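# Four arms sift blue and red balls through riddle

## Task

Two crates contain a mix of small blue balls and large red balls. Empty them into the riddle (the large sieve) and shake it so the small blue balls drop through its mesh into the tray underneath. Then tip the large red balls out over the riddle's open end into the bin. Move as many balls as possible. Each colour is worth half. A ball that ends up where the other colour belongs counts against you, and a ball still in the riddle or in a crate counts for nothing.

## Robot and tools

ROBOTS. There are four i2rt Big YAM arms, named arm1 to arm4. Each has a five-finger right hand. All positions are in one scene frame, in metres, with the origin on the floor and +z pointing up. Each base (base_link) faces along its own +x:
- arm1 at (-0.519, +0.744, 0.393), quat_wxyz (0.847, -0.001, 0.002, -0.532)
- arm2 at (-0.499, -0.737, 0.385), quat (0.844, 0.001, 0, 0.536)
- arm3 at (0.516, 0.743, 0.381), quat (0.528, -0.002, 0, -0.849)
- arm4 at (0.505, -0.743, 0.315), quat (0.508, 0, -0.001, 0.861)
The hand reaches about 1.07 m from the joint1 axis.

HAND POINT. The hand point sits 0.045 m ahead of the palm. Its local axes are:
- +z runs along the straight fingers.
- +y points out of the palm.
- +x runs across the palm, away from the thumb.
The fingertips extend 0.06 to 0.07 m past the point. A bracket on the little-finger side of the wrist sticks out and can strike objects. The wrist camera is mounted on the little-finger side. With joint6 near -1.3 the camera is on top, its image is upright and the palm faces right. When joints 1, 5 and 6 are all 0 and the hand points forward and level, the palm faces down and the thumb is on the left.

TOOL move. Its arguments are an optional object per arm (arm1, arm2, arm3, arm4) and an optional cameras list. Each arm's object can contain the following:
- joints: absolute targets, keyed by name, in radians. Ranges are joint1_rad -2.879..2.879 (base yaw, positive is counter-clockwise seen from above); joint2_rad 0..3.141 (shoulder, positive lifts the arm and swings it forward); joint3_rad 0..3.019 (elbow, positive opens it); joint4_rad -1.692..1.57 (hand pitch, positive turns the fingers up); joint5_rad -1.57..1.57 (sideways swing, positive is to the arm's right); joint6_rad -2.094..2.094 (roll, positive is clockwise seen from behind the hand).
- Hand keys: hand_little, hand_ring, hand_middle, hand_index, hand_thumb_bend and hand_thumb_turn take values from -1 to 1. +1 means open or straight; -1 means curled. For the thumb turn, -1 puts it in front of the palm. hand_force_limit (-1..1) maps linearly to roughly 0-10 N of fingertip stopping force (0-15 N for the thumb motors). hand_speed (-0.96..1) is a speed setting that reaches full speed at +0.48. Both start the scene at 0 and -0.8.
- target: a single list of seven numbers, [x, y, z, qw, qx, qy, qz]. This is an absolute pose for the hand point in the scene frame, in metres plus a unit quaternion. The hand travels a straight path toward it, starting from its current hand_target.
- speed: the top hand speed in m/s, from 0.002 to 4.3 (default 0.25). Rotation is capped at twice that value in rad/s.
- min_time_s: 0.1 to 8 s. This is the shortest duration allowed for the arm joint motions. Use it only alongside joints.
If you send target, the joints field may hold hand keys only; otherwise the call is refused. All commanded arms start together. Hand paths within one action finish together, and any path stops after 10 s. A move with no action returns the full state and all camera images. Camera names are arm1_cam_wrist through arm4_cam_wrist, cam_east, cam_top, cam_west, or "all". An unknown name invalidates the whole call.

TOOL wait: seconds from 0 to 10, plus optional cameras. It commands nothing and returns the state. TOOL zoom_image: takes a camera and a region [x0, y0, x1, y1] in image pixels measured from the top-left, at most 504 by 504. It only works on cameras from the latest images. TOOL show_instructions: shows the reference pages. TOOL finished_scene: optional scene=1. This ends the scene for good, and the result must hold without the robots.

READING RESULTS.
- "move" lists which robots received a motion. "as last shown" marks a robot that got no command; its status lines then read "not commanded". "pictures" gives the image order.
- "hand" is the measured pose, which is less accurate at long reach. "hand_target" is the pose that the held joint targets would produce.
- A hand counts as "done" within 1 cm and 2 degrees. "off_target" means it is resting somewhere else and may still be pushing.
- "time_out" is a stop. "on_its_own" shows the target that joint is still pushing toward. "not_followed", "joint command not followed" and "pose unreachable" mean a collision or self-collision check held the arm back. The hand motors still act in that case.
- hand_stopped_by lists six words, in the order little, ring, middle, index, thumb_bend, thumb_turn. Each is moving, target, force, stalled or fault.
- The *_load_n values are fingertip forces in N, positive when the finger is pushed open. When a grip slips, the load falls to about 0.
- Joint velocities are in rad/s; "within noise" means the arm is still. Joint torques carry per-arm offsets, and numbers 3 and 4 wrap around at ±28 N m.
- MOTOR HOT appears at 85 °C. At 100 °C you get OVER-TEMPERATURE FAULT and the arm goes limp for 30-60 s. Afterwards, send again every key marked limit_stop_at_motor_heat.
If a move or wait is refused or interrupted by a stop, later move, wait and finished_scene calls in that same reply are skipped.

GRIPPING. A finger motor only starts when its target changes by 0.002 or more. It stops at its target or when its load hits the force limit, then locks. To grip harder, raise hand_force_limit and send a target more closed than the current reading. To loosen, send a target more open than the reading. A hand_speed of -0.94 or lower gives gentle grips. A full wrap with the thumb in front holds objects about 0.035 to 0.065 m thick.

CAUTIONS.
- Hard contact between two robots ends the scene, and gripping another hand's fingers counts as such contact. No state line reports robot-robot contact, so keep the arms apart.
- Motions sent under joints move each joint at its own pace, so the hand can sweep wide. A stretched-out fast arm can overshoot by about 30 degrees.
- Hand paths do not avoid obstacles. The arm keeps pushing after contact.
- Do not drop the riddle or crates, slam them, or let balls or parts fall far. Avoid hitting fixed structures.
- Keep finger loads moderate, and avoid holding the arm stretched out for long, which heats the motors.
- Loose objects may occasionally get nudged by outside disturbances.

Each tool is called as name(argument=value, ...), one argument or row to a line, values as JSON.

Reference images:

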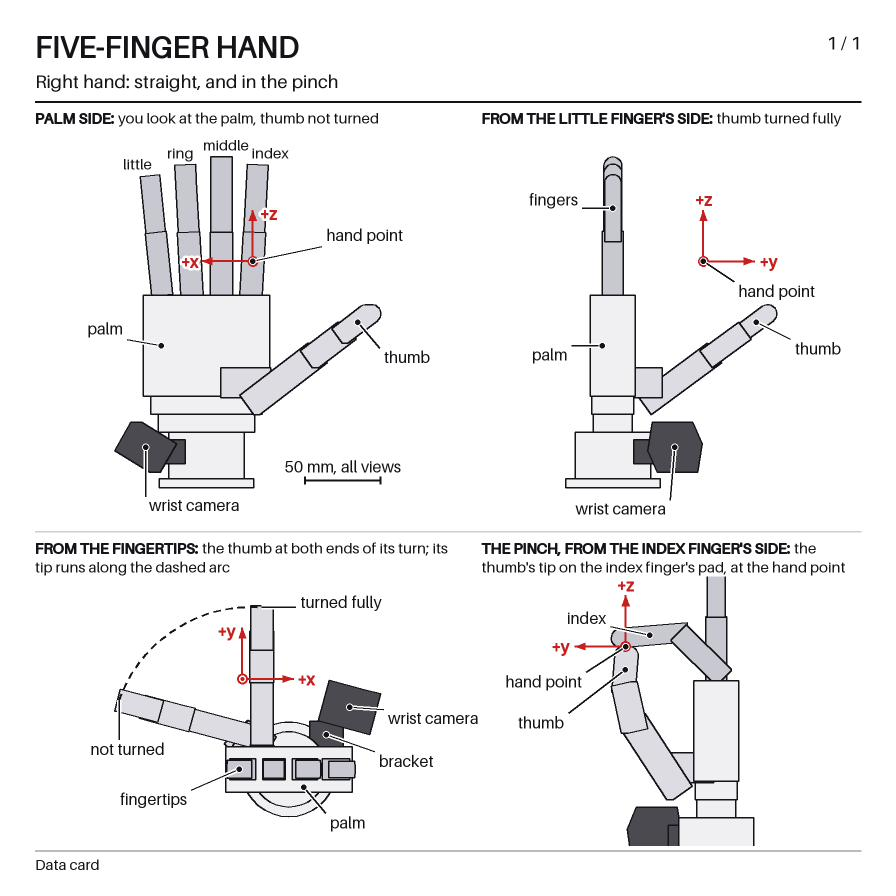

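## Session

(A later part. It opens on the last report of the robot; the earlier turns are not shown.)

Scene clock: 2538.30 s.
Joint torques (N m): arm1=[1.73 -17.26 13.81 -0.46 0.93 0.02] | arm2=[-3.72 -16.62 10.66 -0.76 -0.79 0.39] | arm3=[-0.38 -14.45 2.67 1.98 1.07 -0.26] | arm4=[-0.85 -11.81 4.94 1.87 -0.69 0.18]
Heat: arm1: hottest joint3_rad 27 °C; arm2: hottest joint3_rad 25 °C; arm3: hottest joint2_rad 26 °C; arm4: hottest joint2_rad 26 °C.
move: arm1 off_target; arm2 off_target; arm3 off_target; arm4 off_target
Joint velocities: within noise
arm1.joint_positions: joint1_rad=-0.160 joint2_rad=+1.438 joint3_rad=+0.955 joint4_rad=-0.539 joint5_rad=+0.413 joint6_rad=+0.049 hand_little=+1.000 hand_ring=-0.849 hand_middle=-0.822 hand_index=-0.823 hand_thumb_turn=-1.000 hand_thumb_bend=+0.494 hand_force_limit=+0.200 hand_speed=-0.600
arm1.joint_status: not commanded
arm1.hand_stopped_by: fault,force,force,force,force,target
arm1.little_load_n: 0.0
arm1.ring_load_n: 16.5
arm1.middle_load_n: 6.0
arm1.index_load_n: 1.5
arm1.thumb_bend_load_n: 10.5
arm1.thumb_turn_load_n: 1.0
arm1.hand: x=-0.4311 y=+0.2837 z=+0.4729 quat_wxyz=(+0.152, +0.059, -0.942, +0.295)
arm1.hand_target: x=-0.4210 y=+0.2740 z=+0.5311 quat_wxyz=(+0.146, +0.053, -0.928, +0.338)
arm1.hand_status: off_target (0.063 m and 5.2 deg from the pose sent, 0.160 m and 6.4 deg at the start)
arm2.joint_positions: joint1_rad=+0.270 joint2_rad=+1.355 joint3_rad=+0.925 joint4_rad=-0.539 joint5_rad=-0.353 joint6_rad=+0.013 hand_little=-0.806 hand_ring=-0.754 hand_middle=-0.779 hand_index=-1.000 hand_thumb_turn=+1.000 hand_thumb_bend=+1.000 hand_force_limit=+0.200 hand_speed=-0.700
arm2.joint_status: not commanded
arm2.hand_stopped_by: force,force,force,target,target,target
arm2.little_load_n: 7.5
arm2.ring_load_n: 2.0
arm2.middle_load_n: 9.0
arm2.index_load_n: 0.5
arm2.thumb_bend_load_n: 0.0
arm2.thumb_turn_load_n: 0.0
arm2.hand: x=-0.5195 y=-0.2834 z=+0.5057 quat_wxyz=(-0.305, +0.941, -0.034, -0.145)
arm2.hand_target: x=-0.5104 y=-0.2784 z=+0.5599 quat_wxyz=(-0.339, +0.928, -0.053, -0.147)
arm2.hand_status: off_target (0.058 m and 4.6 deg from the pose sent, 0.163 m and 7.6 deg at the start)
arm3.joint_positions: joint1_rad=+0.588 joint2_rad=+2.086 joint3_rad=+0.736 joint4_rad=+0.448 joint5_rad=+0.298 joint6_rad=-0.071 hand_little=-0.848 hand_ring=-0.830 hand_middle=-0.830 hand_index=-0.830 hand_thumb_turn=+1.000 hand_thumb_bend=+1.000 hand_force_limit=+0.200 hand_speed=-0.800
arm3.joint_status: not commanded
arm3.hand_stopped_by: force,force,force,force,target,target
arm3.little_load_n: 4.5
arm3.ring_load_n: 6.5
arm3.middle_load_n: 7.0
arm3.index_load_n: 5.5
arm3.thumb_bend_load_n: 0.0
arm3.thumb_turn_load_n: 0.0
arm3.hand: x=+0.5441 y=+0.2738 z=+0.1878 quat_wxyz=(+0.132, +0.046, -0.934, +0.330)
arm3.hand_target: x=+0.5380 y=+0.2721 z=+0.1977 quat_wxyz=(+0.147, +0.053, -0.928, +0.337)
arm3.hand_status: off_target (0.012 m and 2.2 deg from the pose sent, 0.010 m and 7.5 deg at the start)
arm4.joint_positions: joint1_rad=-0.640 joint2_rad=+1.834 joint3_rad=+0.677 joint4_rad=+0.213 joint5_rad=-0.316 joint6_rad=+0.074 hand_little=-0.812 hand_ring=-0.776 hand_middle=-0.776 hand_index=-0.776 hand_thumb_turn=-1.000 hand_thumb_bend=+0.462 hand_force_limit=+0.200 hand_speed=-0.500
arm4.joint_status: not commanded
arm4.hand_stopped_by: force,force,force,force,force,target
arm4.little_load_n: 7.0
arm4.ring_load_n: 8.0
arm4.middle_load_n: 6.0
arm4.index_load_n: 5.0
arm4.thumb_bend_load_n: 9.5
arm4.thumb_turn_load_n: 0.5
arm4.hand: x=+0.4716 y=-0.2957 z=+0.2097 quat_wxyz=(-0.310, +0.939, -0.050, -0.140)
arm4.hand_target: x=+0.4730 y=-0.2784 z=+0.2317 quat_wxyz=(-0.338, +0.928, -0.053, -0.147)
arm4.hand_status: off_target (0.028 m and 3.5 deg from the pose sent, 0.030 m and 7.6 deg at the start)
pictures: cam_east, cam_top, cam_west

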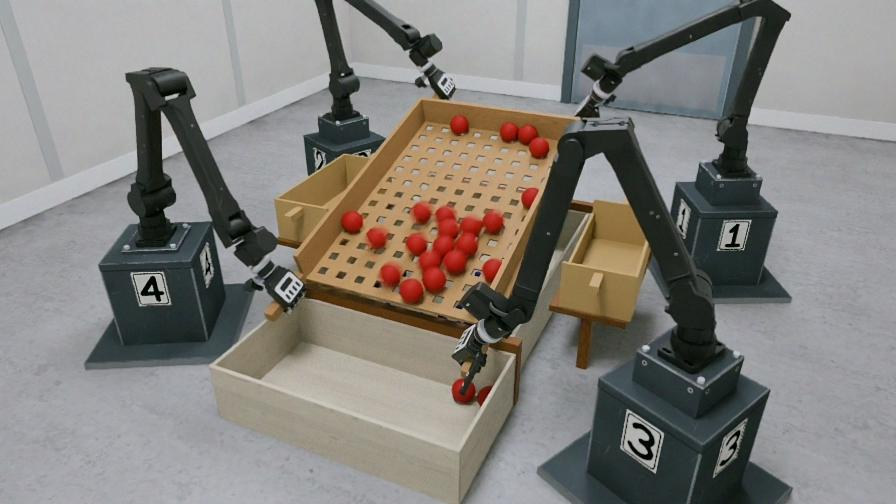

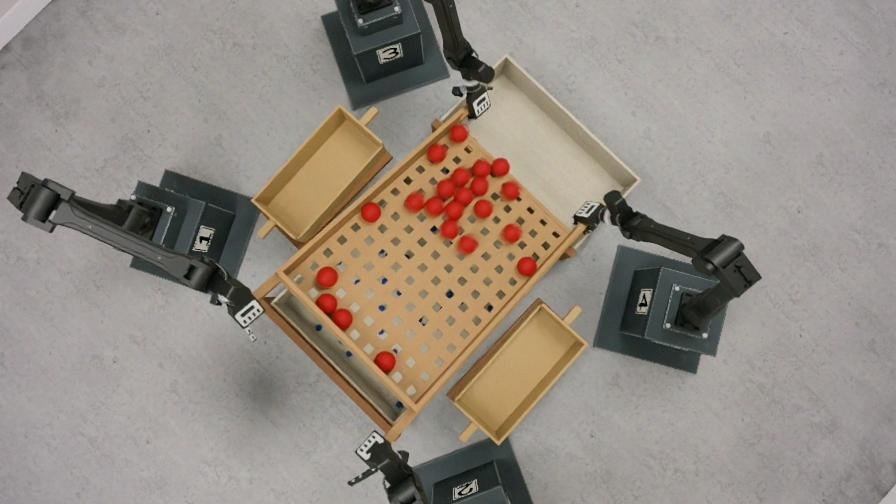

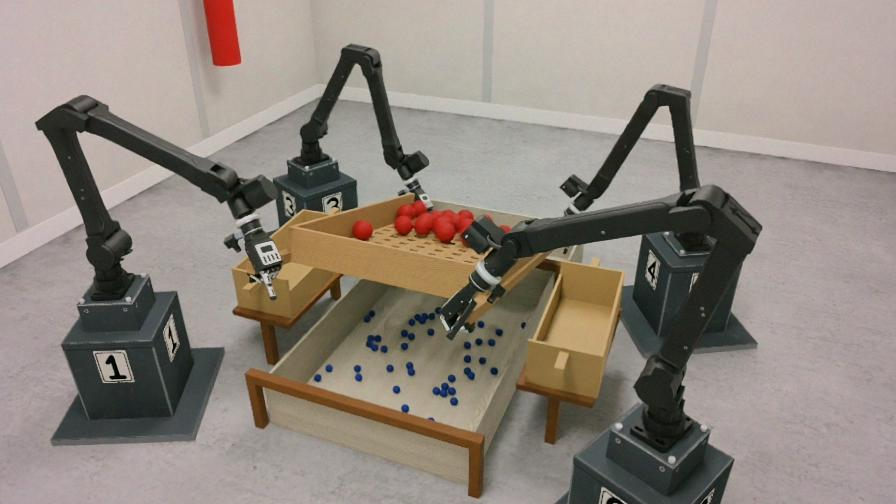

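wait(
  seconds=0.5,
  cameras=["cam_top", "cam_east"],
)

Scene clock: 2542.73 s.
Joint torques (N m): arm1=[1.73 -17.2 13.85 -0.46 0.93 0.02] | arm2=[-3.9 -16.32 10.81 -0.77 -0.78 0.36] | arm3=[-0.15 -14.04 2.61 2.02 1.06 -0.28] | arm4=[-0.79 -11.58 4.93 1.87 -0.69 0.17]
Heat: arm1: hottest joint3_rad 27 °C; arm2: hottest joint3_rad 25 °C; arm3: hottest joint2_rad 26 °C; arm4: hottest joint2_rad 26 °C.
Joint velocities: within noise
arm1.joint_positions: joint1_rad=-0.160 joint2_rad=+1.438 joint3_rad=+0.955 joint4_rad=-0.539 joint5_rad=+0.414 joint6_rad=+0.049 hand_little=+1.000 hand_ring=-0.849 hand_middle=-0.822 hand_index=-0.823 hand_thumb_turn=-1.000 hand_thumb_bend=+0.494 hand_force_limit=+0.200 hand_speed=-0.600
arm1.joint_status: not commanded
arm1.hand_stopped_by: fault,force,force,force,force,target
arm1.little_load_n: 0.0
arm1.ring_load_n: 16.0
arm1.middle_load_n: 5.5
arm1.index_load_n: 2.0
arm1.thumb_bend_load_n: 11.0
arm1.thumb_turn_load_n: 1.5
arm1.hand: x=-0.4310 y=+0.2838 z=+0.4728 quat_wxyz=(+0.152, +0.059, -0.942, +0.295)
arm1.hand_target: x=-0.4209 y=+0.2741 z=+0.5310 quat_wxyz=(+0.146, +0.053, -0.928, +0.338)
arm1.hand_status: off_target (0.063 m and 5.2 deg from the pose sent, 0.160 m and 6.4 deg at the start)
arm2.joint_positions: joint1_rad=+0.270 joint2_rad=+1.355 joint3_rad=+0.926 joint4_rad=-0.540 joint5_rad=-0.354 joint6_rad=+0.013 hand_little=-0.806 hand_ring=-0.754 hand_middle=-0.779 hand_index=-1.000 hand_thumb_turn=+1.000 hand_thumb_bend=+1.000 hand_force_limit=+0.200 hand_speed=-0.700
arm2.joint_status: not commanded
arm2.hand_stopped_by: force,force,force,target,target,target
arm2.little_load_n: 7.5
arm2.ring_load_n: 2.0
arm2.middle_load_n: 8.5
arm2.index_load_n: 0.0
arm2.thumb_bend_load_n: 0.0
arm2.thumb_turn_load_n: 0.0
arm2.hand: x=-0.5194 y=-0.2833 z=+0.5059 quat_wxyz=(-0.305, +0.941, -0.034, -0.145)
arm2.hand_target: x=-0.5103 y=-0.2784 z=+0.5600 quat_wxyz=(-0.339, +0.928, -0.053, -0.147)
arm2.hand_status: off_target (0.058 m and 4.6 deg from the pose sent, 0.163 m and 7.6 deg at the start)
arm3.joint_positions: joint1_rad=+0.588 joint2_rad=+2.086 joint3_rad=+0.736 joint4_rad=+0.448 joint5_rad=+0.298 joint6_rad=-0.071 hand_little=-0.848 hand_ring=-0.830 hand_middle=-0.830 hand_index=-0.830 hand_thumb_turn=+1.000 hand_thumb_bend=+1.000 hand_force_limit=+0.200 hand_speed=-0.800
arm3.joint_status: not commanded
arm3.hand_stopped_by: force,force,force,force,target,target
arm3.little_load_n: 5.0
arm3.ring_load_n: 6.5
arm3.middle_load_n: 7.0
arm3.index_load_n: 6.0
arm3.thumb_bend_load_n: 0.0
arm3.thumb_turn_load_n: 0.0
arm3.hand: x=+0.5441 y=+0.2738 z=+0.1878 quat_wxyz=(+0.132, +0.046, -0.934, +0.330)
arm3.hand_target: x=+0.5380 y=+0.2720 z=+0.1977 quat_wxyz=(+0.147, +0.053, -0.928, +0.337)
arm3.hand_status: off_target (0.012 m and 2.2 deg from the pose sent, 0.010 m and 7.5 deg at the start)
arm4.joint_positions: joint1_rad=-0.640 joint2_rad=+1.834 joint3_rad=+0.677 joint4_rad=+0.213 joint5_rad=-0.316 joint6_rad=+0.074 hand_little=-0.812 hand_ring=-0.776 hand_middle=-0.776 hand_index=-0.776 hand_thumb_turn=-1.000 hand_thumb_bend=+0.462 hand_force_limit=+0.200 hand_speed=-0.500
arm4.joint_status: not commanded
arm4.hand_stopped_by: force,force,force,force,force,target
arm4.little_load_n: 7.0
arm4.ring_load_n: 8.5
arm4.middle_load_n: 6.0
arm4.index_load_n: 4.5
arm4.thumb_bend_load_n: 9.0
arm4.thumb_turn_load_n: 0.5
arm4.hand: x=+0.4716 y=-0.2957 z=+0.2097 quat_wxyz=(-0.310, +0.939, -0.050, -0.140)
arm4.hand_target: x=+0.4730 y=-0.2784 z=+0.2317 quat_wxyz=(-0.338, +0.928, -0.053, -0.147)
arm4.hand_status: off_target (0.028 m and 3.5 deg from the pose sent, 0.030 m and 7.6 deg at the start)
wait: 0.50 s; at rest from the start
pictures: cam_east, cam_top

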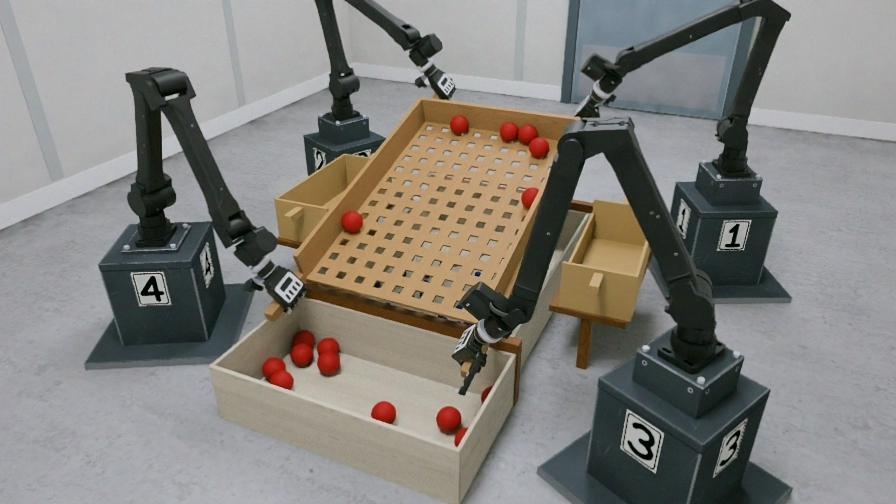

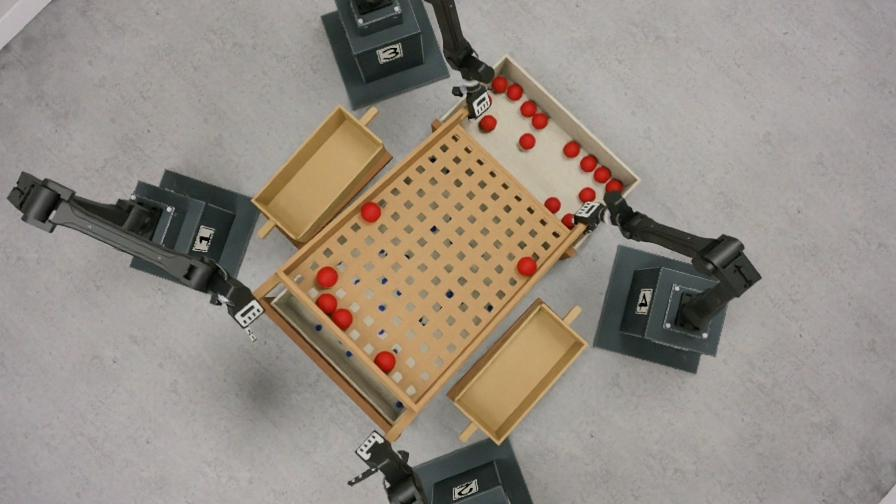

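move(
  arm1={"target": [-0.395, 0.274, 0.615, -0.1793, -0.0653, 0.9224, -0.3357], "speed": 0.12},
  arm2={"target": [-0.482, -0.278, 0.648, 0.3357, -0.9224, 0.0653, 0.1793], "speed": 0.12},
  arm3={"target": [0.531, 0.272, 0.190, -0.1793, -0.0653, 0.9224, -0.3357], "speed": 0.12},
  arm4={"target": [0.471, -0.278, 0.229, 0.3357, -0.9224, 0.0653, 0.1793], "speed": 0.12},
  cameras=["cam_top", "cam_east"],
)

wait(
  seconds=0.8,
  cameras=["cam_top", "cam_east", "cam_west"],
)

Scene clock: 2556.03 s.
Joint torques (N m): arm1=[2.02 -17.67 16.81 -0.34 1.1 -0.06] | arm2=[-5.07 -16.79 12.74 -0.5 -0.89 0.44] | arm3=[-0.38 -14.56 2.07 2.06 1.16 -0.32] | arm4=[-0.79 -11.52 5.03 1.74 -0.78 0.19]
Heat: arm1: hottest joint3_rad 29 °C; arm2: hottest joint3_rad 28 °C; arm3: hottest joint2_rad 26 °C; arm4: hottest joint2_rad 26 °C.
move: arm1 off_target; arm2 off_target; arm3 off_target; arm4 off_target
Joint velocities: within noise
arm1.joint_positions: joint1_rad=-0.080 joint2_rad=+1.422 joint3_rad=+1.127 joint4_rad=-0.804 joint5_rad=+0.513 joint6_rad=+0.093 hand_little=+1.000 hand_ring=-0.849 hand_middle=-0.822 hand_index=-0.823 hand_thumb_turn=-1.000 hand_thumb_bend=+0.494 hand_force_limit=+0.200 hand_speed=-0.600
arm1.joint_status: not commanded
arm1.hand_stopped_by: fault,force,force,force,force,target
arm1.little_load_n: -0.5
arm1.ring_load_n: 17.5
arm1.middle_load_n: 5.5
arm1.index_load_n: 1.0
arm1.thumb_bend_load_n: 10.5
arm1.thumb_turn_load_n: 1.5
arm1.hand: x=-0.4098 y=+0.2857 z=+0.5379 quat_wxyz=(+0.191, +0.071, -0.939, +0.277)
arm1.hand_target: x=-0.3973 y=+0.2771 z=+0.6117 quat_wxyz=(+0.178, +0.065, -0.923, +0.336)
arm1.hand_status: off_target (0.079 m and 7.2 deg from the pose sent, 0.147 m and 6.1 deg at the start)
arm2.joint_positions: joint1_rad=+0.183 joint2_rad=+1.338 joint3_rad=+1.100 joint4_rad=-0.797 joint5_rad=-0.465 joint6_rad=-0.029 hand_little=-0.806 hand_ring=-0.754 hand_middle=-0.779 hand_index=-1.000 hand_thumb_turn=+1.000 hand_thumb_bend=+1.000 hand_force_limit=+0.200 hand_speed=-0.700
arm2.joint_status: not commanded
arm2.hand_stopped_by: force,force,force,target,target,target
arm2.little_load_n: 6.0
arm2.ring_load_n: 2.0
arm2.middle_load_n: 9.0
arm2.index_load_n: 0.0
arm2.thumb_bend_load_n: 0.0
arm2.thumb_turn_load_n: 0.0
arm2.hand: x=-0.4964 y=-0.2840 z=+0.5779 quat_wxyz=(-0.287, +0.939, -0.046, -0.184)
arm2.hand_target: x=-0.4843 y=-0.2804 z=+0.6447 quat_wxyz=(-0.337, +0.922, -0.064, -0.179)
arm2.hand_status: off_target (0.072 m and 6.3 deg from the pose sent, 0.147 m and 6.7 deg at the start)
arm3.joint_positions: joint1_rad=+0.610 joint2_rad=+2.121 joint3_rad=+0.749 joint4_rad=+0.474 joint5_rad=+0.359 joint6_rad=-0.098 hand_little=-0.849 hand_ring=-0.830 hand_middle=-0.830 hand_index=-0.830 hand_thumb_turn=+1.000 hand_thumb_bend=+1.000 hand_force_limit=+0.200 hand_speed=-0.800
arm3.joint_status: not commanded
arm3.hand_stopped_by: force,force,force,force,target,target
arm3.little_load_n: 4.0
arm3.ring_load_n: 6.5
arm3.middle_load_n: 7.0
arm3.index_load_n: 6.0
arm3.thumb_bend_load_n: 0.0
arm3.thumb_turn_load_n: 0.0
arm3.hand: x=+0.5413 y=+0.2723 z=+0.1795 quat_wxyz=(+0.162, +0.058, -0.928, +0.330)
arm3.hand_target: x=+0.5312 y=+0.2719 z=+0.1897 quat_wxyz=(+0.179, +0.065, -0.923, +0.335)
arm3.hand_status: off_target (0.015 m and 2.4 deg from the pose sent, 0.013 m and 6.0 deg at the start)
arm4.joint_positions: joint1_rad=-0.664 joint2_rad=+1.863 joint3_rad=+0.677 joint4_rad=+0.242 joint5_rad=-0.383 joint6_rad=+0.100 hand_little=-0.812 hand_ring=-0.776 hand_middle=-0.776 hand_index=-0.776 hand_thumb_turn=-1.000 hand_thumb_bend=+0.462 hand_force_limit=+0.200 hand_speed=-0.500
arm4.joint_status: not commanded
arm4.hand_stopped_by: force,force,force,force,force,target
arm4.little_load_n: 8.0
arm4.ring_load_n: 9.0
arm4.middle_load_n: 6.0
arm4.index_load_n: 4.0
arm4.thumb_bend_load_n: 9.0
arm4.thumb_turn_load_n: 0.5
arm4.hand: x=+0.4693 y=-0.2966 z=+0.2069 quat_wxyz=(-0.309, +0.933, -0.063, -0.172)
arm4.hand_target: x=+0.4709 y=-0.2785 z=+0.2287 quat_wxyz=(-0.335, +0.923, -0.065, -0.179)
arm4.hand_status: off_target (0.029 m and 3.4 deg from the pose sent, 0.026 m and 6.0 deg at the start)
pictures: cam_east, cam_top

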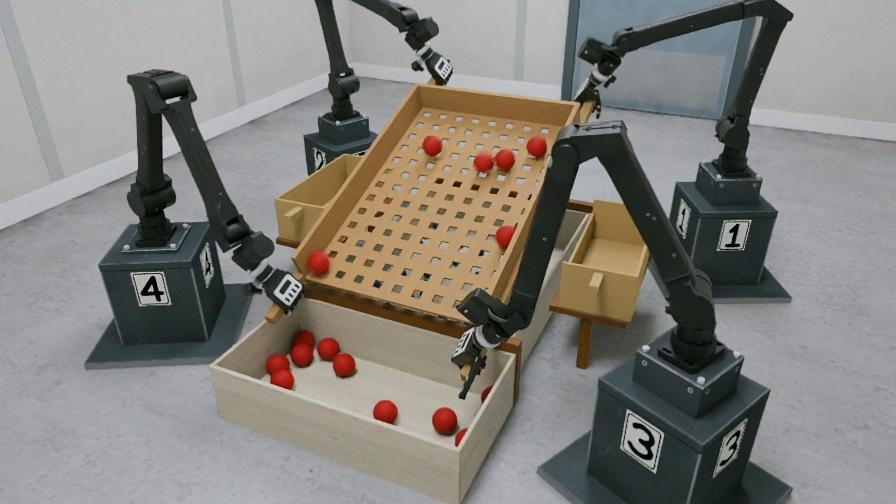

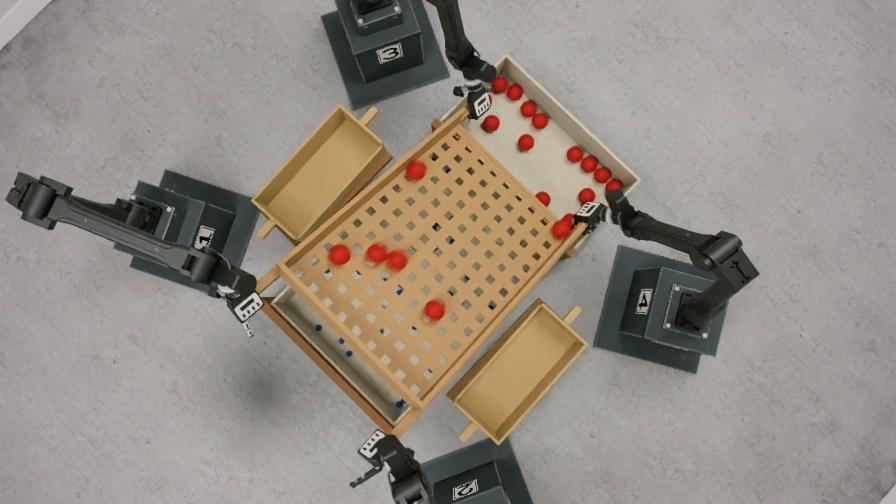

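Scene clock: 2556.83 s.
Joint torques (N m): arm1=[2.08 -17.73 16.66 -0.31 1.09 -0.05] | arm2=[-4.25 -16.85 12.62 -0.57 -0.86 0.42] | arm3=[-0.85 -14.27 2.1 1.99 1.14 -0.33] | arm4=[-0.79 -11.52 5.03 1.76 -0.78 0.19]
Heat: arm1: hottest joint3_rad 29 °C; arm2: hottest joint3_rad 28 °C; arm3: hottest joint2_rad 26 °C; arm4: hottest joint2_rad 26 °C.
Joint velocities: within noise
arm1.joint_positions: joint1_rad=-0.080 joint2_rad=+1.422 joint3_rad=+1.127 joint4_rad=-0.804 joint5_rad=+0.514 joint6_rad=+0.093 hand_little=+1.000 hand_ring=-0.849 hand_middle=-0.822 hand_index=-0.823 hand_thumb_turn=-1.000 hand_thumb_bend=+0.494 hand_force_limit=+0.200 hand_speed=-0.600
arm1.joint_status: not commanded
arm1.hand_stopped_by: fault,force,force,force,force,target
arm1.little_load_n: 0.0
arm1.ring_load_n: 17.0
arm1.middle_load_n: 5.5
arm1.index_load_n: 1.5
arm1.thumb_bend_load_n: 11.0
arm1.thumb_turn_load_n: 1.5
arm1.hand: x=-0.4097 y=+0.2858 z=+0.5379 quat_wxyz=(+0.191, +0.072, -0.939, +0.277)
arm1.hand_target: x=-0.3973 y=+0.2772 z=+0.6116 quat_wxyz=(+0.178, +0.065, -0.923, +0.336)
arm1.hand_status: off_target (0.079 m and 7.2 deg from the pose sent, 0.147 m and 6.1 deg at the start)
arm2.joint_positions: joint1_rad=+0.183 joint2_rad=+1.338 joint3_rad=+1.101 joint4_rad=-0.798 joint5_rad=-0.465 joint6_rad=-0.029 hand_little=-0.806 hand_ring=-0.754 hand_middle=-0.779 hand_index=-1.000 hand_thumb_turn=+1.000 hand_thumb_bend=+1.000 hand_force_limit=+0.200 hand_speed=-0.700
arm2.joint_status: not commanded
arm2.hand_stopped_by: force,force,force,target,target,target
arm2.little_load_n: 6.0
arm2.ring_load_n: 2.0
arm2.middle_load_n: 9.0
arm2.index_load_n: 0.0
arm2.thumb_bend_load_n: 0.0
arm2.thumb_turn_load_n: 0.0
arm2.hand: x=-0.4964 y=-0.2840 z=+0.5780 quat_wxyz=(-0.287, +0.939, -0.046, -0.184)
arm2.hand_target: x=-0.4844 y=-0.2804 z=+0.6448 quat_wxyz=(-0.337, +0.922, -0.064, -0.179)
arm2.hand_status: off_target (0.072 m and 6.3 deg from the pose sent, 0.147 m and 6.7 deg at the start)
arm3.joint_positions: joint1_rad=+0.610 joint2_rad=+2.121 joint3_rad=+0.749 joint4_rad=+0.474 joint5_rad=+0.359 joint6_rad=-0.098 hand_little=-0.849 hand_ring=-0.830 hand_middle=-0.830 hand_index=-0.830 hand_thumb_turn=+1.000 hand_thumb_bend=+1.000 hand_force_limit=+0.200 hand_speed=-0.800
arm3.joint_status: not commanded
arm3.hand_stopped_by: force,force,force,force,target,target
arm3.little_load_n: 4.0
arm3.ring_load_n: 6.0
arm3.middle_load_n: 7.0
arm3.index_load_n: 6.0
arm3.thumb_bend_load_n: 0.0
arm3.thumb_turn_load_n: 0.0
arm3.hand: x=+0.5412 y=+0.2723 z=+0.1793 quat_wxyz=(+0.162, +0.058, -0.928, +0.330)
arm3.hand_target: x=+0.5312 y=+0.2720 z=+0.1896 quat_wxyz=(+0.179, +0.065, -0.923, +0.335)
arm3.hand_status: off_target (0.015 m and 2.4 deg from the pose sent, 0.013 m and 6.0 deg at the start)
arm4.joint_positions: joint1_rad=-0.664 joint2_rad=+1.863 joint3_rad=+0.677 joint4_rad=+0.242 joint5_rad=-0.383 joint6_rad=+0.100 hand_little=-0.812 hand_ring=-0.776 hand_middle=-0.776 hand_index=-0.776 hand_thumb_turn=-1.000 hand_thumb_bend=+0.462 hand_force_limit=+0.200 hand_speed=-0.500
arm4.joint_status: not commanded
arm4.hand_stopped_by: force,force,force,force,force,target
arm4.little_load_n: 8.0
arm4.ring_load_n: 9.0
arm4.middle_load_n: 6.0
arm4.index_load_n: 4.5
arm4.thumb_bend_load_n: 9.5
arm4.thumb_turn_load_n: 0.5
arm4.hand: x=+0.4693 y=-0.2966 z=+0.2069 quat_wxyz=(-0.309, +0.933, -0.063, -0.172)
arm4.hand_target: x=+0.4710 y=-0.2785 z=+0.2287 quat_wxyz=(-0.335, +0.923, -0.065, -0.179)
arm4.hand_status: off_target (0.029 m and 3.4 deg from the pose sent, 0.026 m and 6.0 deg at the start)
wait: 0.80 s; at rest by 0.27 s
pictures: cam_east, cam_top, cam_west

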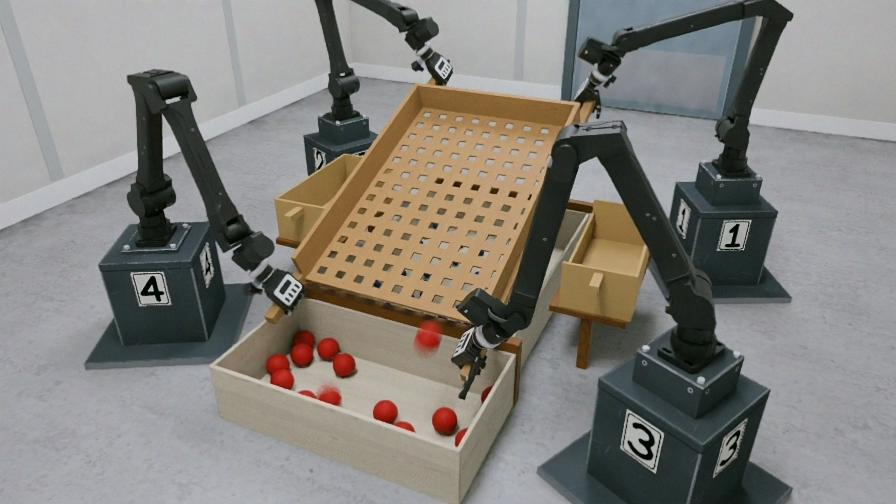

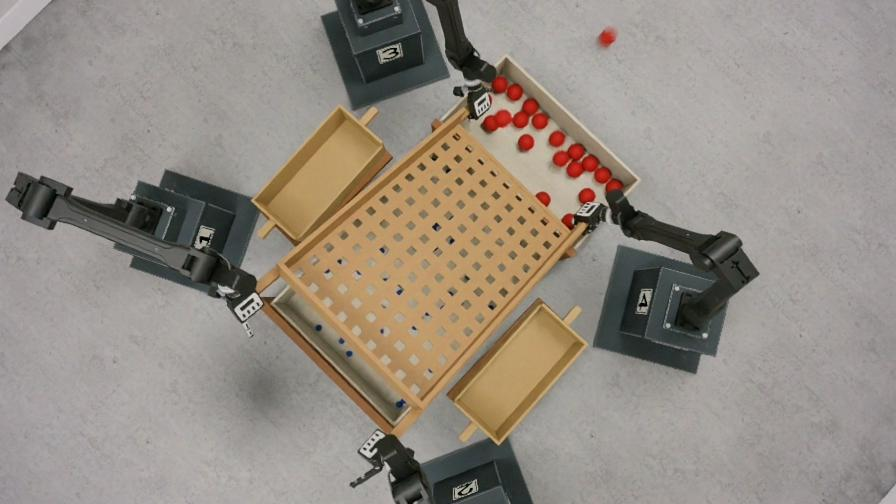

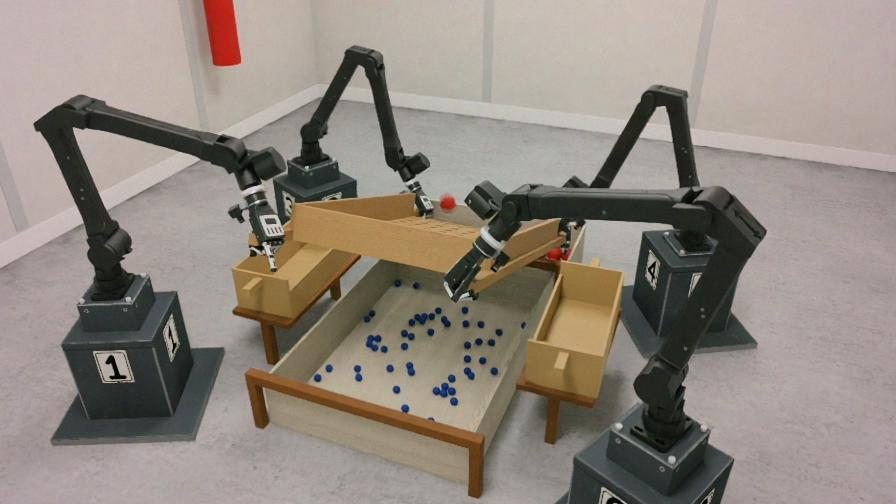

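move(
  arm1={"target": [-0.420, 0.274, 0.522, -0.1470, -0.0535, 0.9281, -0.3378], "speed": 0.12},
  arm2={"target": [-0.509, -0.279, 0.550, 0.3378, -0.9281, 0.0535, 0.1470], "speed": 0.12},
  arm3={"target": [0.538, 0.272, 0.200, -0.1470, -0.0535, 0.9281, -0.3378], "speed": 0.12},
  arm4={"target": [0.473, -0.278, 0.233, 0.3378, -0.9281, 0.0535, 0.1470], "speed": 0.12},
  cameras=["cam_top", "cam_east", "cam_west"],
)

zoom_image(
  camera="cam_top",
  region=[430, 0, 760, 260],
)

Scene clock: 2578.47 s.
Joint torques (N m): arm1=[0.15 -15.44 10.92 1.14 0.86 0.03] | arm2=[-2.02 -14.27 8.44 0.84 -0.36 0.43] | arm3=[-0.85 -17.55 1.4 0.76 0.86 -0.23] | arm4=[0.44 -13.8 4.72 0.81 -0.49 0.13]
Heat: arm1: hottest joint3_rad 31 °C; arm2: hottest joint3_rad 34 °C; arm3: hottest joint2_rad 26 °C; arm4: hottest joint2_rad 26 °C.
move: arm1 off_target; arm2 off_target; arm3 off_target; arm4 off_target
Joint velocities: within noise
arm1.joint_positions: joint1_rad=-0.138 joint2_rad=+1.427 joint3_rad=+0.971 joint4_rad=-0.552 joint5_rad=+0.418 joint6_rad=+0.050 hand_little=+1.000 hand_ring=-0.849 hand_middle=-0.822 hand_index=-0.822 hand_thumb_turn=-1.000 hand_thumb_bend=+0.494 hand_force_limit=+0.200 hand_speed=-0.600
arm1.joint_status: not commanded
arm1.hand_stopped_by: fault,force,force,force,force,target
arm1.little_load_n: 0.0
arm1.ring_load_n: 14.0
arm1.middle_load_n: 5.5
arm1.index_load_n: 5.0
arm1.thumb_bend_load_n: 11.0
arm1.thumb_turn_load_n: 1.5
arm1.hand: x=-0.4204 y=+0.2818 z=+0.4837 quat_wxyz=(+0.149, +0.066, -0.939, +0.303)
arm1.hand_target: x=-0.4204 y=+0.2745 z=+0.5208 quat_wxyz=(+0.147, +0.053, -0.928, +0.338)
arm1.hand_status: off_target (0.039 m and 4.4 deg from the pose sent, 0.022 m and 8.9 deg at the start)
arm2.joint_positions: joint1_rad=+0.243 joint2_rad=+1.339 joint3_rad=+0.939 joint4_rad=-0.556 joint5_rad=-0.366 joint6_rad=+0.003 hand_little=-0.806 hand_ring=-0.754 hand_middle=-0.779 hand_index=-1.000 hand_thumb_turn=+1.000 hand_thumb_bend=+1.000 hand_force_limit=+0.200 hand_speed=-0.700
arm2.joint_status: not commanded
arm2.hand_stopped_by: force,force,force,target,target,target
arm2.little_load_n: 9.0
arm2.ring_load_n: 0.5
arm2.middle_load_n: 5.5
arm2.index_load_n: 0.0
arm2.thumb_bend_load_n: 0.0
arm2.thumb_turn_load_n: 0.0
arm2.hand: x=-0.5084 y=-0.2820 z=+0.5177 quat_wxyz=(-0.313, +0.938, -0.039, -0.145)
arm2.hand_target: x=-0.5091 y=-0.2792 z=+0.5490 quat_wxyz=(-0.338, +0.928, -0.053, -0.148)
arm2.hand_status: off_target (0.032 m and 3.5 deg from the pose sent, 0.031 m and 7.3 deg at the start)
arm3.joint_positions: joint1_rad=+0.599 joint2_rad=+2.121 joint3_rad=+0.747 joint4_rad=+0.474 joint5_rad=+0.303 joint6_rad=-0.076 hand_little=-0.849 hand_ring=-0.830 hand_middle=-0.830 hand_index=-0.830 hand_thumb_turn=+1.000 hand_thumb_bend=+1.000 hand_force_limit=+0.200 hand_speed=-0.800
arm3.joint_status: not commanded
arm3.hand_stopped_by: force,force,force,force,target,target
arm3.little_load_n: 3.5
arm3.ring_load_n: 6.0
arm3.middle_load_n: 7.0
arm3.index_load_n: 6.0
arm3.thumb_bend_load_n: 0.0
arm3.thumb_turn_load_n: 0.0
arm3.hand: x=+0.5481 y=+0.2726 z=+0.1773 quat_wxyz=(+0.134, +0.052, -0.933, +0.331)
arm3.hand_target: x=+0.5382 y=+0.2718 z=+0.1983 quat_wxyz=(+0.147, +0.053, -0.928, +0.338)
arm3.hand_status: off_target (0.025 m and 1.8 deg from the pose sent, 0.021 m and 2.0 deg at the start)
arm4.joint_positions: joint1_rad=-0.653 joint2_rad=+1.863 joint3_rad=+0.677 joint4_rad=+0.241 joint5_rad=-0.322 joint6_rad=+0.079 hand_little=-0.812 hand_ring=-0.776 hand_middle=-0.776 hand_index=-0.776 hand_thumb_turn=-1.000 hand_thumb_bend=+0.462 hand_force_limit=+0.200 hand_speed=-0.500
arm4.joint_status: not commanded
arm4.hand_stopped_by: force,force,force,force,force,target
arm4.little_load_n: 8.5
arm4.ring_load_n: 9.0
arm4.middle_load_n: 6.0
arm4.index_load_n: 4.0
arm4.thumb_bend_load_n: 9.0
arm4.thumb_turn_load_n: 0.5
arm4.hand: x=+0.4761 y=-0.2957 z=+0.2011 quat_wxyz=(-0.310, +0.938, -0.058, -0.142)
arm4.hand_target: x=+0.4727 y=-0.2784 z=+0.2317 quat_wxyz=(-0.338, +0.928, -0.053, -0.147)
arm4.hand_status: off_target (0.037 m and 3.5 deg from the pose sent, 0.032 m and 4.5 deg at the start)
pictures: cam_east, cam_top, cam_west

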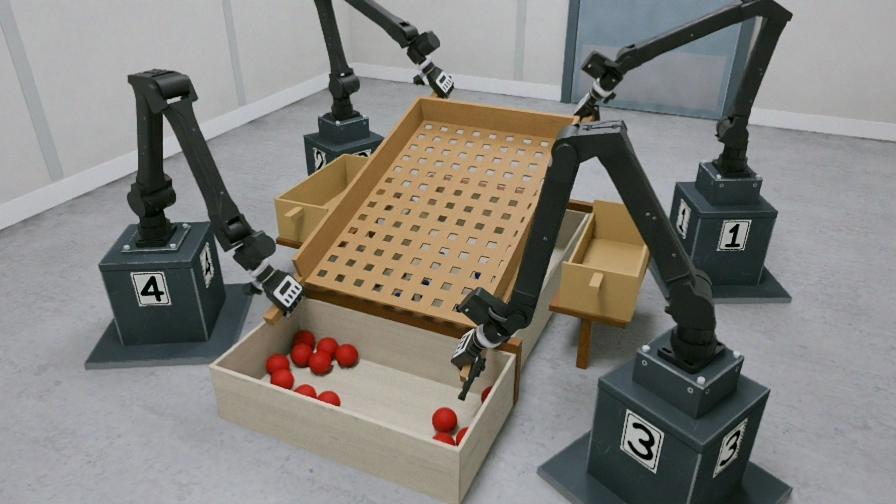

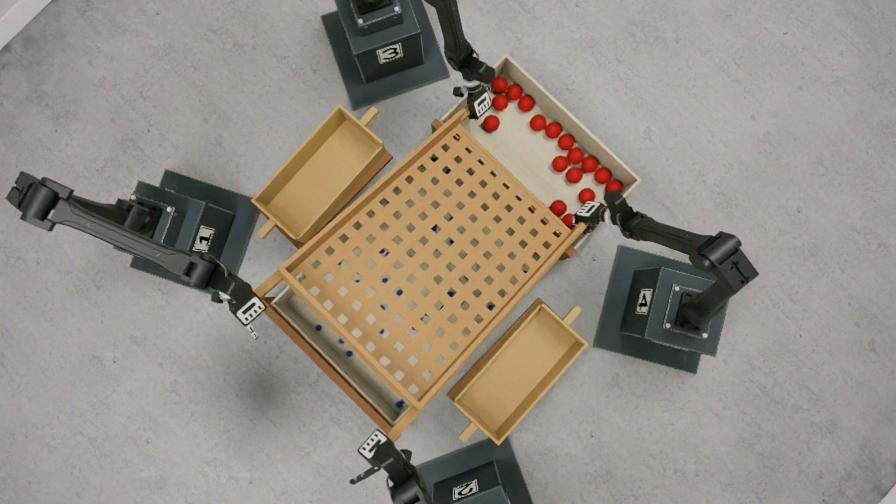

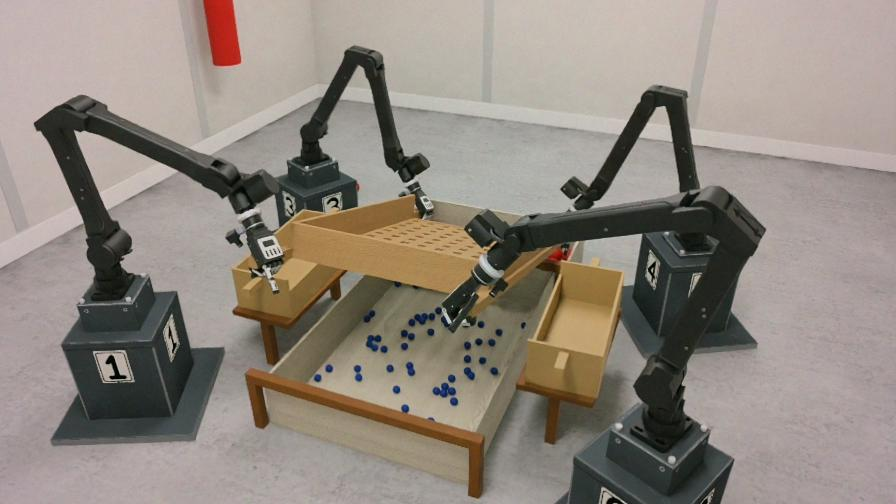

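Scaled by 1.527 from the camera's image (finer frame: 1280x720).

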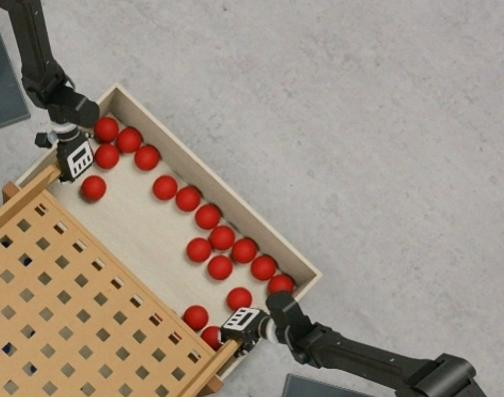

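move(
  arm1={"target": [-0.469, 0.273, 0.398, -0.0819, -0.0298, 0.9361, -0.3407], "speed": 0.14},
  arm2={"target": [-0.561, -0.278, 0.413, 0.3407, -0.9361, 0.0298, 0.0819], "speed": 0.14},
  arm3={"target": [0.522, 0.272, 0.216, -0.0819, -0.0298, 0.9361, -0.3407], "speed": 0.14},
  arm4={"target": [0.454, -0.278, 0.238, 0.3407, -0.9361, 0.0298, 0.0819], "speed": 0.14},
  cameras=["cam_top"],
)

move(
  arm1={"target": [-0.500, 0.273, 0.256, -0.0164, -0.0060, 0.9396, -0.3420], "speed": 0.14},
  arm2={"target": [-0.592, -0.278, 0.260, 0.3420, -0.9396, 0.0060, 0.0164], "speed": 0.14},
  arm3={"target": [0.509, 0.272, 0.220, -0.0164, -0.0060, 0.9396, -0.3420], "speed": 0.14},
  arm4={"target": [0.441, -0.280, 0.234, 0.3420, -0.9396, 0.0060, 0.0164], "speed": 0.14},
  cameras=["cam_top", "cam_west", "cam_east"],
)

Scene clock: 2599.70 s.
Joint torques (N m): arm1=[-0.26 -14.56 7.54 1.57 0.41 0.26] | arm2=[-1.49 -14.21 5.87 1.18 0.16 0.3] | arm3=[-0.97 -17.14 2 0.81 0.43 -0.14] | arm4=[0.62 -14.8 4.22 0.94 -0.07 0.02]
Heat: arm1: hottest joint3_rad 31 °C; arm2: hottest joint3_rad 32 °C; arm3: hottest joint2_rad 27 °C; arm4: hottest joint2_rad 27 °C.
move: arm1 off_target; arm2 off_target; arm3 off_target; arm4 off_target
Joint velocities: within noise
arm1.joint_positions: joint1_rad=-0.314 joint2_rad=+1.564 joint3_rad=+0.765 joint4_rad=-0.134 joint5_rad=+0.207 joint6_rad=-0.039 hand_little=+1.000 hand_ring=-0.849 hand_middle=-0.822 hand_index=-0.822 hand_thumb_turn=-1.000 hand_thumb_bend=+0.494 hand_force_limit=+0.200 hand_speed=-0.600
arm1.joint_status: not commanded
arm1.hand_stopped_by: fault,force,force,force,force,target
arm1.little_load_n: 0.0
arm1.ring_load_n: 13.5
arm1.middle_load_n: 6.0
arm1.index_load_n: 6.5
arm1.thumb_bend_load_n: 11.0
arm1.thumb_turn_load_n: 1.5
arm1.hand: x=-0.4683 y=+0.2811 z=+0.3752 quat_wxyz=(+0.085, +0.051, -0.943, +0.316)
arm1.hand_target: x=-0.4691 y=+0.2730 z=+0.3974 quat_wxyz=(+0.082, +0.030, -0.936, +0.341)
arm1.hand_status: off_target (0.024 m and 3.8 deg from the pose sent, 0.099 m and 9.8 deg at the start)
arm2.joint_positions: joint1_rad=+0.433 joint2_rad=+1.502 joint3_rad=+0.737 joint4_rad=-0.142 joint5_rad=-0.139 joint6_rad=+0.085 hand_little=-0.806 hand_ring=-0.754 hand_middle=-0.779 hand_index=-1.000 hand_thumb_turn=+1.000 hand_thumb_bend=+1.000 hand_force_limit=+0.200 hand_speed=-0.700
arm2.joint_status: not commanded
arm2.hand_stopped_by: force,force,force,target,target,target
arm2.little_load_n: 11.0
arm2.ring_load_n: 0.5
arm2.middle_load_n: 5.0
arm2.index_load_n: 0.0
arm2.thumb_bend_load_n: 0.0
arm2.thumb_turn_load_n: 0.0
arm2.hand: x=-0.5584 y=-0.2815 z=+0.3935 quat_wxyz=(-0.323, +0.943, -0.021, -0.079)
arm2.hand_target: x=-0.5610 y=-0.2778 z=+0.4125 quat_wxyz=(-0.341, +0.936, -0.030, -0.082)
arm2.hand_status: off_target (0.020 m and 2.4 deg from the pose sent, 0.117 m and 7.9 deg at the start)
arm3.joint_positions: joint1_rad=+0.495 joint2_rad=+2.065 joint3_rad=+0.724 joint4_rad=+0.442 joint5_rad=+0.137 joint6_rad=-0.079 hand_little=-0.849 hand_ring=-0.830 hand_middle=-0.830 hand_index=-0.830 hand_thumb_turn=+1.000 hand_thumb_bend=+1.000 hand_force_limit=+0.200 hand_speed=-0.800
arm3.joint_status: not commanded
arm3.hand_stopped_by: force,force,force,force,target,target
arm3.little_load_n: 3.0
arm3.ring_load_n: 6.0
arm3.middle_load_n: 7.0
arm3.index_load_n: 6.5
arm3.thumb_bend_load_n: 0.0
arm3.thumb_turn_load_n: 0.0
arm3.hand: x=+0.5311 y=+0.2753 z=+0.1918 quat_wxyz=(+0.073, +0.032, -0.941, +0.328)
arm3.hand_target: x=+0.5222 y=+0.2719 z=+0.2142 quat_wxyz=(+0.082, +0.030, -0.936, +0.341)
arm3.hand_status: off_target (0.026 m and 1.8 deg from the pose sent, 0.047 m and 6.6 deg at the start)
arm4.joint_positions: joint1_rad=-0.544 joint2_rad=+1.827 joint3_rad=+0.677 joint4_rad=+0.210 joint5_rad=-0.153 joint6_rad=+0.086 hand_little=-0.812 hand_ring=-0.776 hand_middle=-0.776 hand_index=-0.776 hand_thumb_turn=-1.000 hand_thumb_bend=+0.462 hand_force_limit=+0.200 hand_speed=-0.500
arm4.joint_status: not commanded
arm4.hand_stopped_by: force,force,force,force,force,target
arm4.little_load_n: 9.0
arm4.ring_load_n: 9.5
arm4.middle_load_n: 5.5
arm4.index_load_n: 3.0
arm4.thumb_bend_load_n: 9.0
arm4.thumb_turn_load_n: 0.5
arm4.hand: x=+0.4581 y=-0.2935 z=+0.2018 quat_wxyz=(-0.308, +0.947, -0.036, -0.080)
arm4.hand_target: x=+0.4538 y=-0.2781 z=+0.2359 quat_wxyz=(-0.341, +0.936, -0.030, -0.082)
arm4.hand_status: off_target (0.040 m and 4.0 deg from the pose sent, 0.047 m and 8.3 deg at the start)

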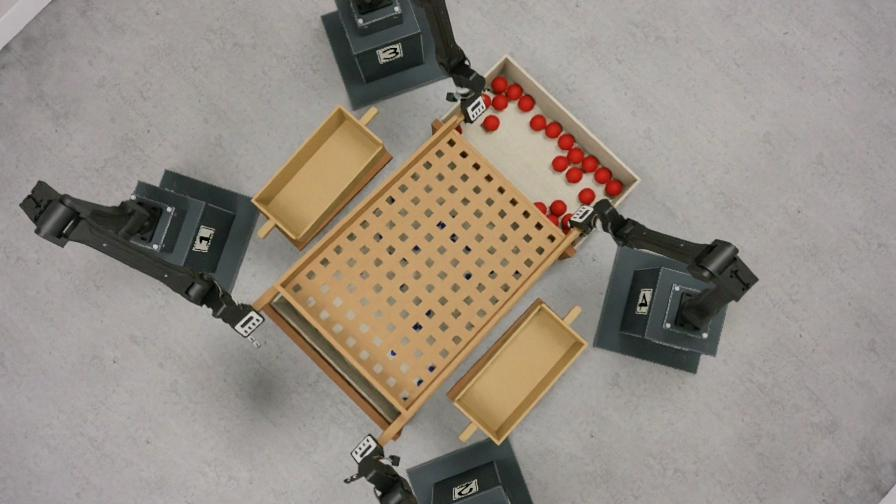

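Scene clock: 2601.43 s.
Joint torques (N m): arm1=[-0.62 -14.97 3.54 2.22 0.01 0.32] | arm2=[-0.79 -14.56 2.74 1.91 0.65 0.18] | arm3=[-1.14 -17.08 2.33 0.64 0.2 -0.04] | arm4=[0.97 -14.8 4.14 0.84 0.16 -0.12]
Heat: arm1: hottest joint3_rad 30 °C; arm2: hottest joint3_rad 32 °C; arm3: hottest joint2_rad 27 °C; arm4: hottest joint2_rad 27 °C.
move: arm1 off_target; arm2 off_target; arm3 off_target; arm4 off_target
Joint velocities: within noise
arm1.joint_positions: joint1_rad=-0.453 joint2_rad=+1.939 joint3_rad=+0.703 joint4_rad=+0.324 joint5_rad=+0.015 joint6_rad=-0.068 hand_little=+1.000 hand_ring=-0.849 hand_middle=-0.822 hand_index=-0.822 hand_thumb_turn=-1.000 hand_thumb_bend=+0.494 hand_force_limit=+0.200 hand_speed=-0.600
arm1.joint_status: not commanded
arm1.hand_stopped_by: fault,force,force,force,force,target
arm1.little_load_n: 0.0
arm1.ring_load_n: 14.0
arm1.middle_load_n: 6.0
arm1.index_load_n: 6.0
arm1.thumb_bend_load_n: 11.0
arm1.thumb_turn_load_n: 1.5
arm1.hand: x=-0.4979 y=+0.2814 z=+0.2407 quat_wxyz=(+0.021, +0.029, -0.946, +0.323)
arm1.hand_target: x=-0.5000 y=+0.2730 z=+0.2557 quat_wxyz=(+0.016, +0.006, -0.940, +0.342)
arm1.hand_status: off_target (0.018 m and 3.5 deg from the pose sent, 0.124 m and 9.9 deg at the start)
arm2.joint_positions: joint1_rad=+0.576 joint2_rad=+1.896 joint3_rad=+0.680 joint4_rad=+0.308 joint5_rad=+0.055 joint6_rad=+0.119 hand_little=-0.806 hand_ring=-0.754 hand_middle=-0.780 hand_index=-1.000 hand_thumb_turn=+1.000 hand_thumb_bend=+1.000 hand_force_limit=+0.200 hand_speed=-0.700
arm2.joint_status: not commanded
arm2.hand_stopped_by: force,force,force,target,target,target
arm2.little_load_n: 12.0
arm2.ring_load_n: 2.5
arm2.middle_load_n: 3.0
arm2.index_load_n: 0.0
arm2.thumb_bend_load_n: 0.0
arm2.thumb_turn_load_n: 0.0
arm2.hand: x=-0.5886 y=-0.2831 z=+0.2482 quat_wxyz=(-0.327, +0.945, -0.001, -0.016)
arm2.hand_target: x=-0.5921 y=-0.2779 z=+0.2598 quat_wxyz=(-0.342, +0.940, -0.006, -0.017)
arm2.hand_status: off_target (0.013 m and 2.0 deg from the pose sent, 0.138 m and 7.7 deg at the start)
arm3.joint_positions: joint1_rad=+0.397 joint2_rad=+2.055 joint3_rad=+0.724 joint4_rad=+0.430 joint5_rad=-0.032 joint6_rad=-0.075 hand_little=-0.849 hand_ring=-0.830 hand_middle=-0.830 hand_index=-0.830 hand_thumb_turn=+1.000 hand_thumb_bend=+1.000 hand_force_limit=+0.200 hand_speed=-0.800
arm3.joint_status: not commanded
arm3.hand_stopped_by: force,force,force,force,target,target
arm3.little_load_n: 3.0
arm3.ring_load_n: 6.0
arm3.middle_load_n: 7.0
arm3.index_load_n: 6.5
arm3.thumb_bend_load_n: 0.0
arm3.thumb_turn_load_n: 0.0
arm3.hand: x=+0.5188 y=+0.2754 z=+0.1970 quat_wxyz=(+0.009, +0.012, -0.944, +0.330)
arm3.hand_target: x=+0.5093 y=+0.2718 z=+0.2185 quat_wxyz=(+0.017, +0.006, -0.939, +0.342)
arm3.hand_status: off_target (0.025 m and 1.9 deg from the pose sent, 0.036 m and 7.4 deg at the start)
arm4.joint_positions: joint1_rad=-0.447 joint2_rad=+1.818 joint3_rad=+0.677 joint4_rad=+0.200 joint5_rad=+0.015 joint6_rad=+0.087 hand_little=-0.812 hand_ring=-0.776 hand_middle=-0.776 hand_index=-0.776 hand_thumb_turn=-1.000 hand_thumb_bend=+0.462 hand_force_limit=+0.200 hand_speed=-0.500
arm4.joint_status: not commanded
arm4.hand_stopped_by: force,force,force,force,force,target
arm4.little_load_n: 8.5
arm4.ring_load_n: 8.5
arm4.middle_load_n: 5.5
arm4.index_load_n: 3.0
arm4.thumb_bend_load_n: 9.0
arm4.thumb_turn_load_n: 0.5
arm4.hand: x=+0.4465 y=-0.2935 z=+0.1983 quat_wxyz=(-0.310, +0.950, -0.016, -0.015)
arm4.hand_target: x=+0.4408 y=-0.2800 z=+0.2316 quat_wxyz=(-0.342, +0.940, -0.006, -0.017)
arm4.hand_status: off_target (0.039 m and 4.0 deg from the pose sent, 0.039 m and 9.0 deg at the start)
pictures: cam_east, cam_top, cam_west

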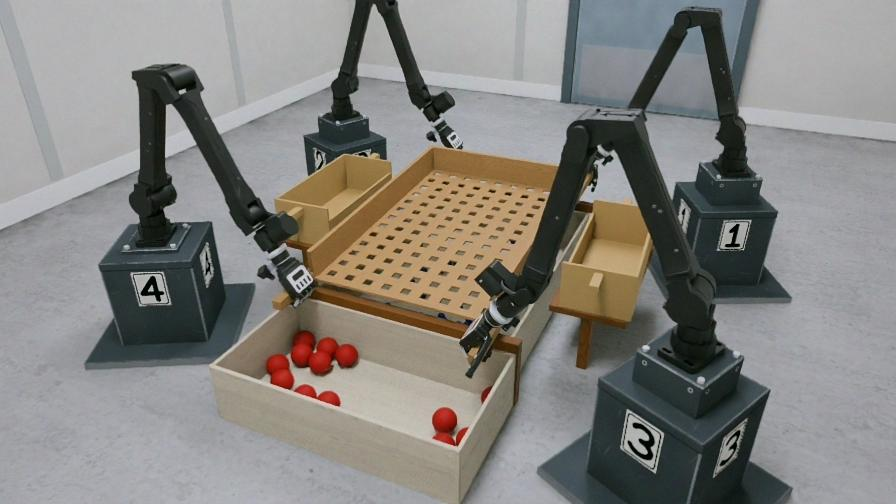

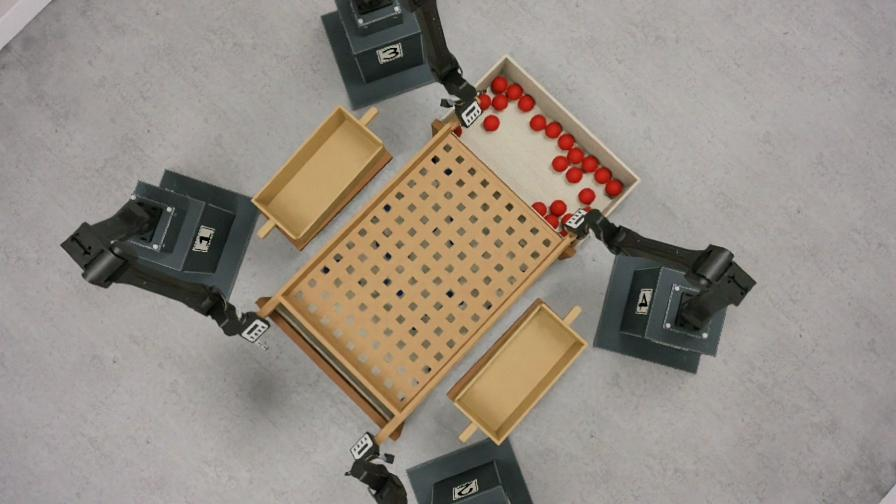

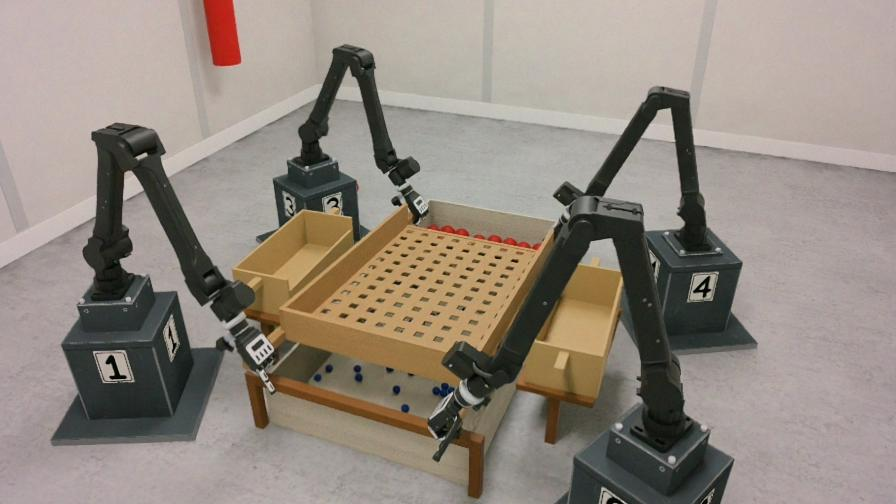

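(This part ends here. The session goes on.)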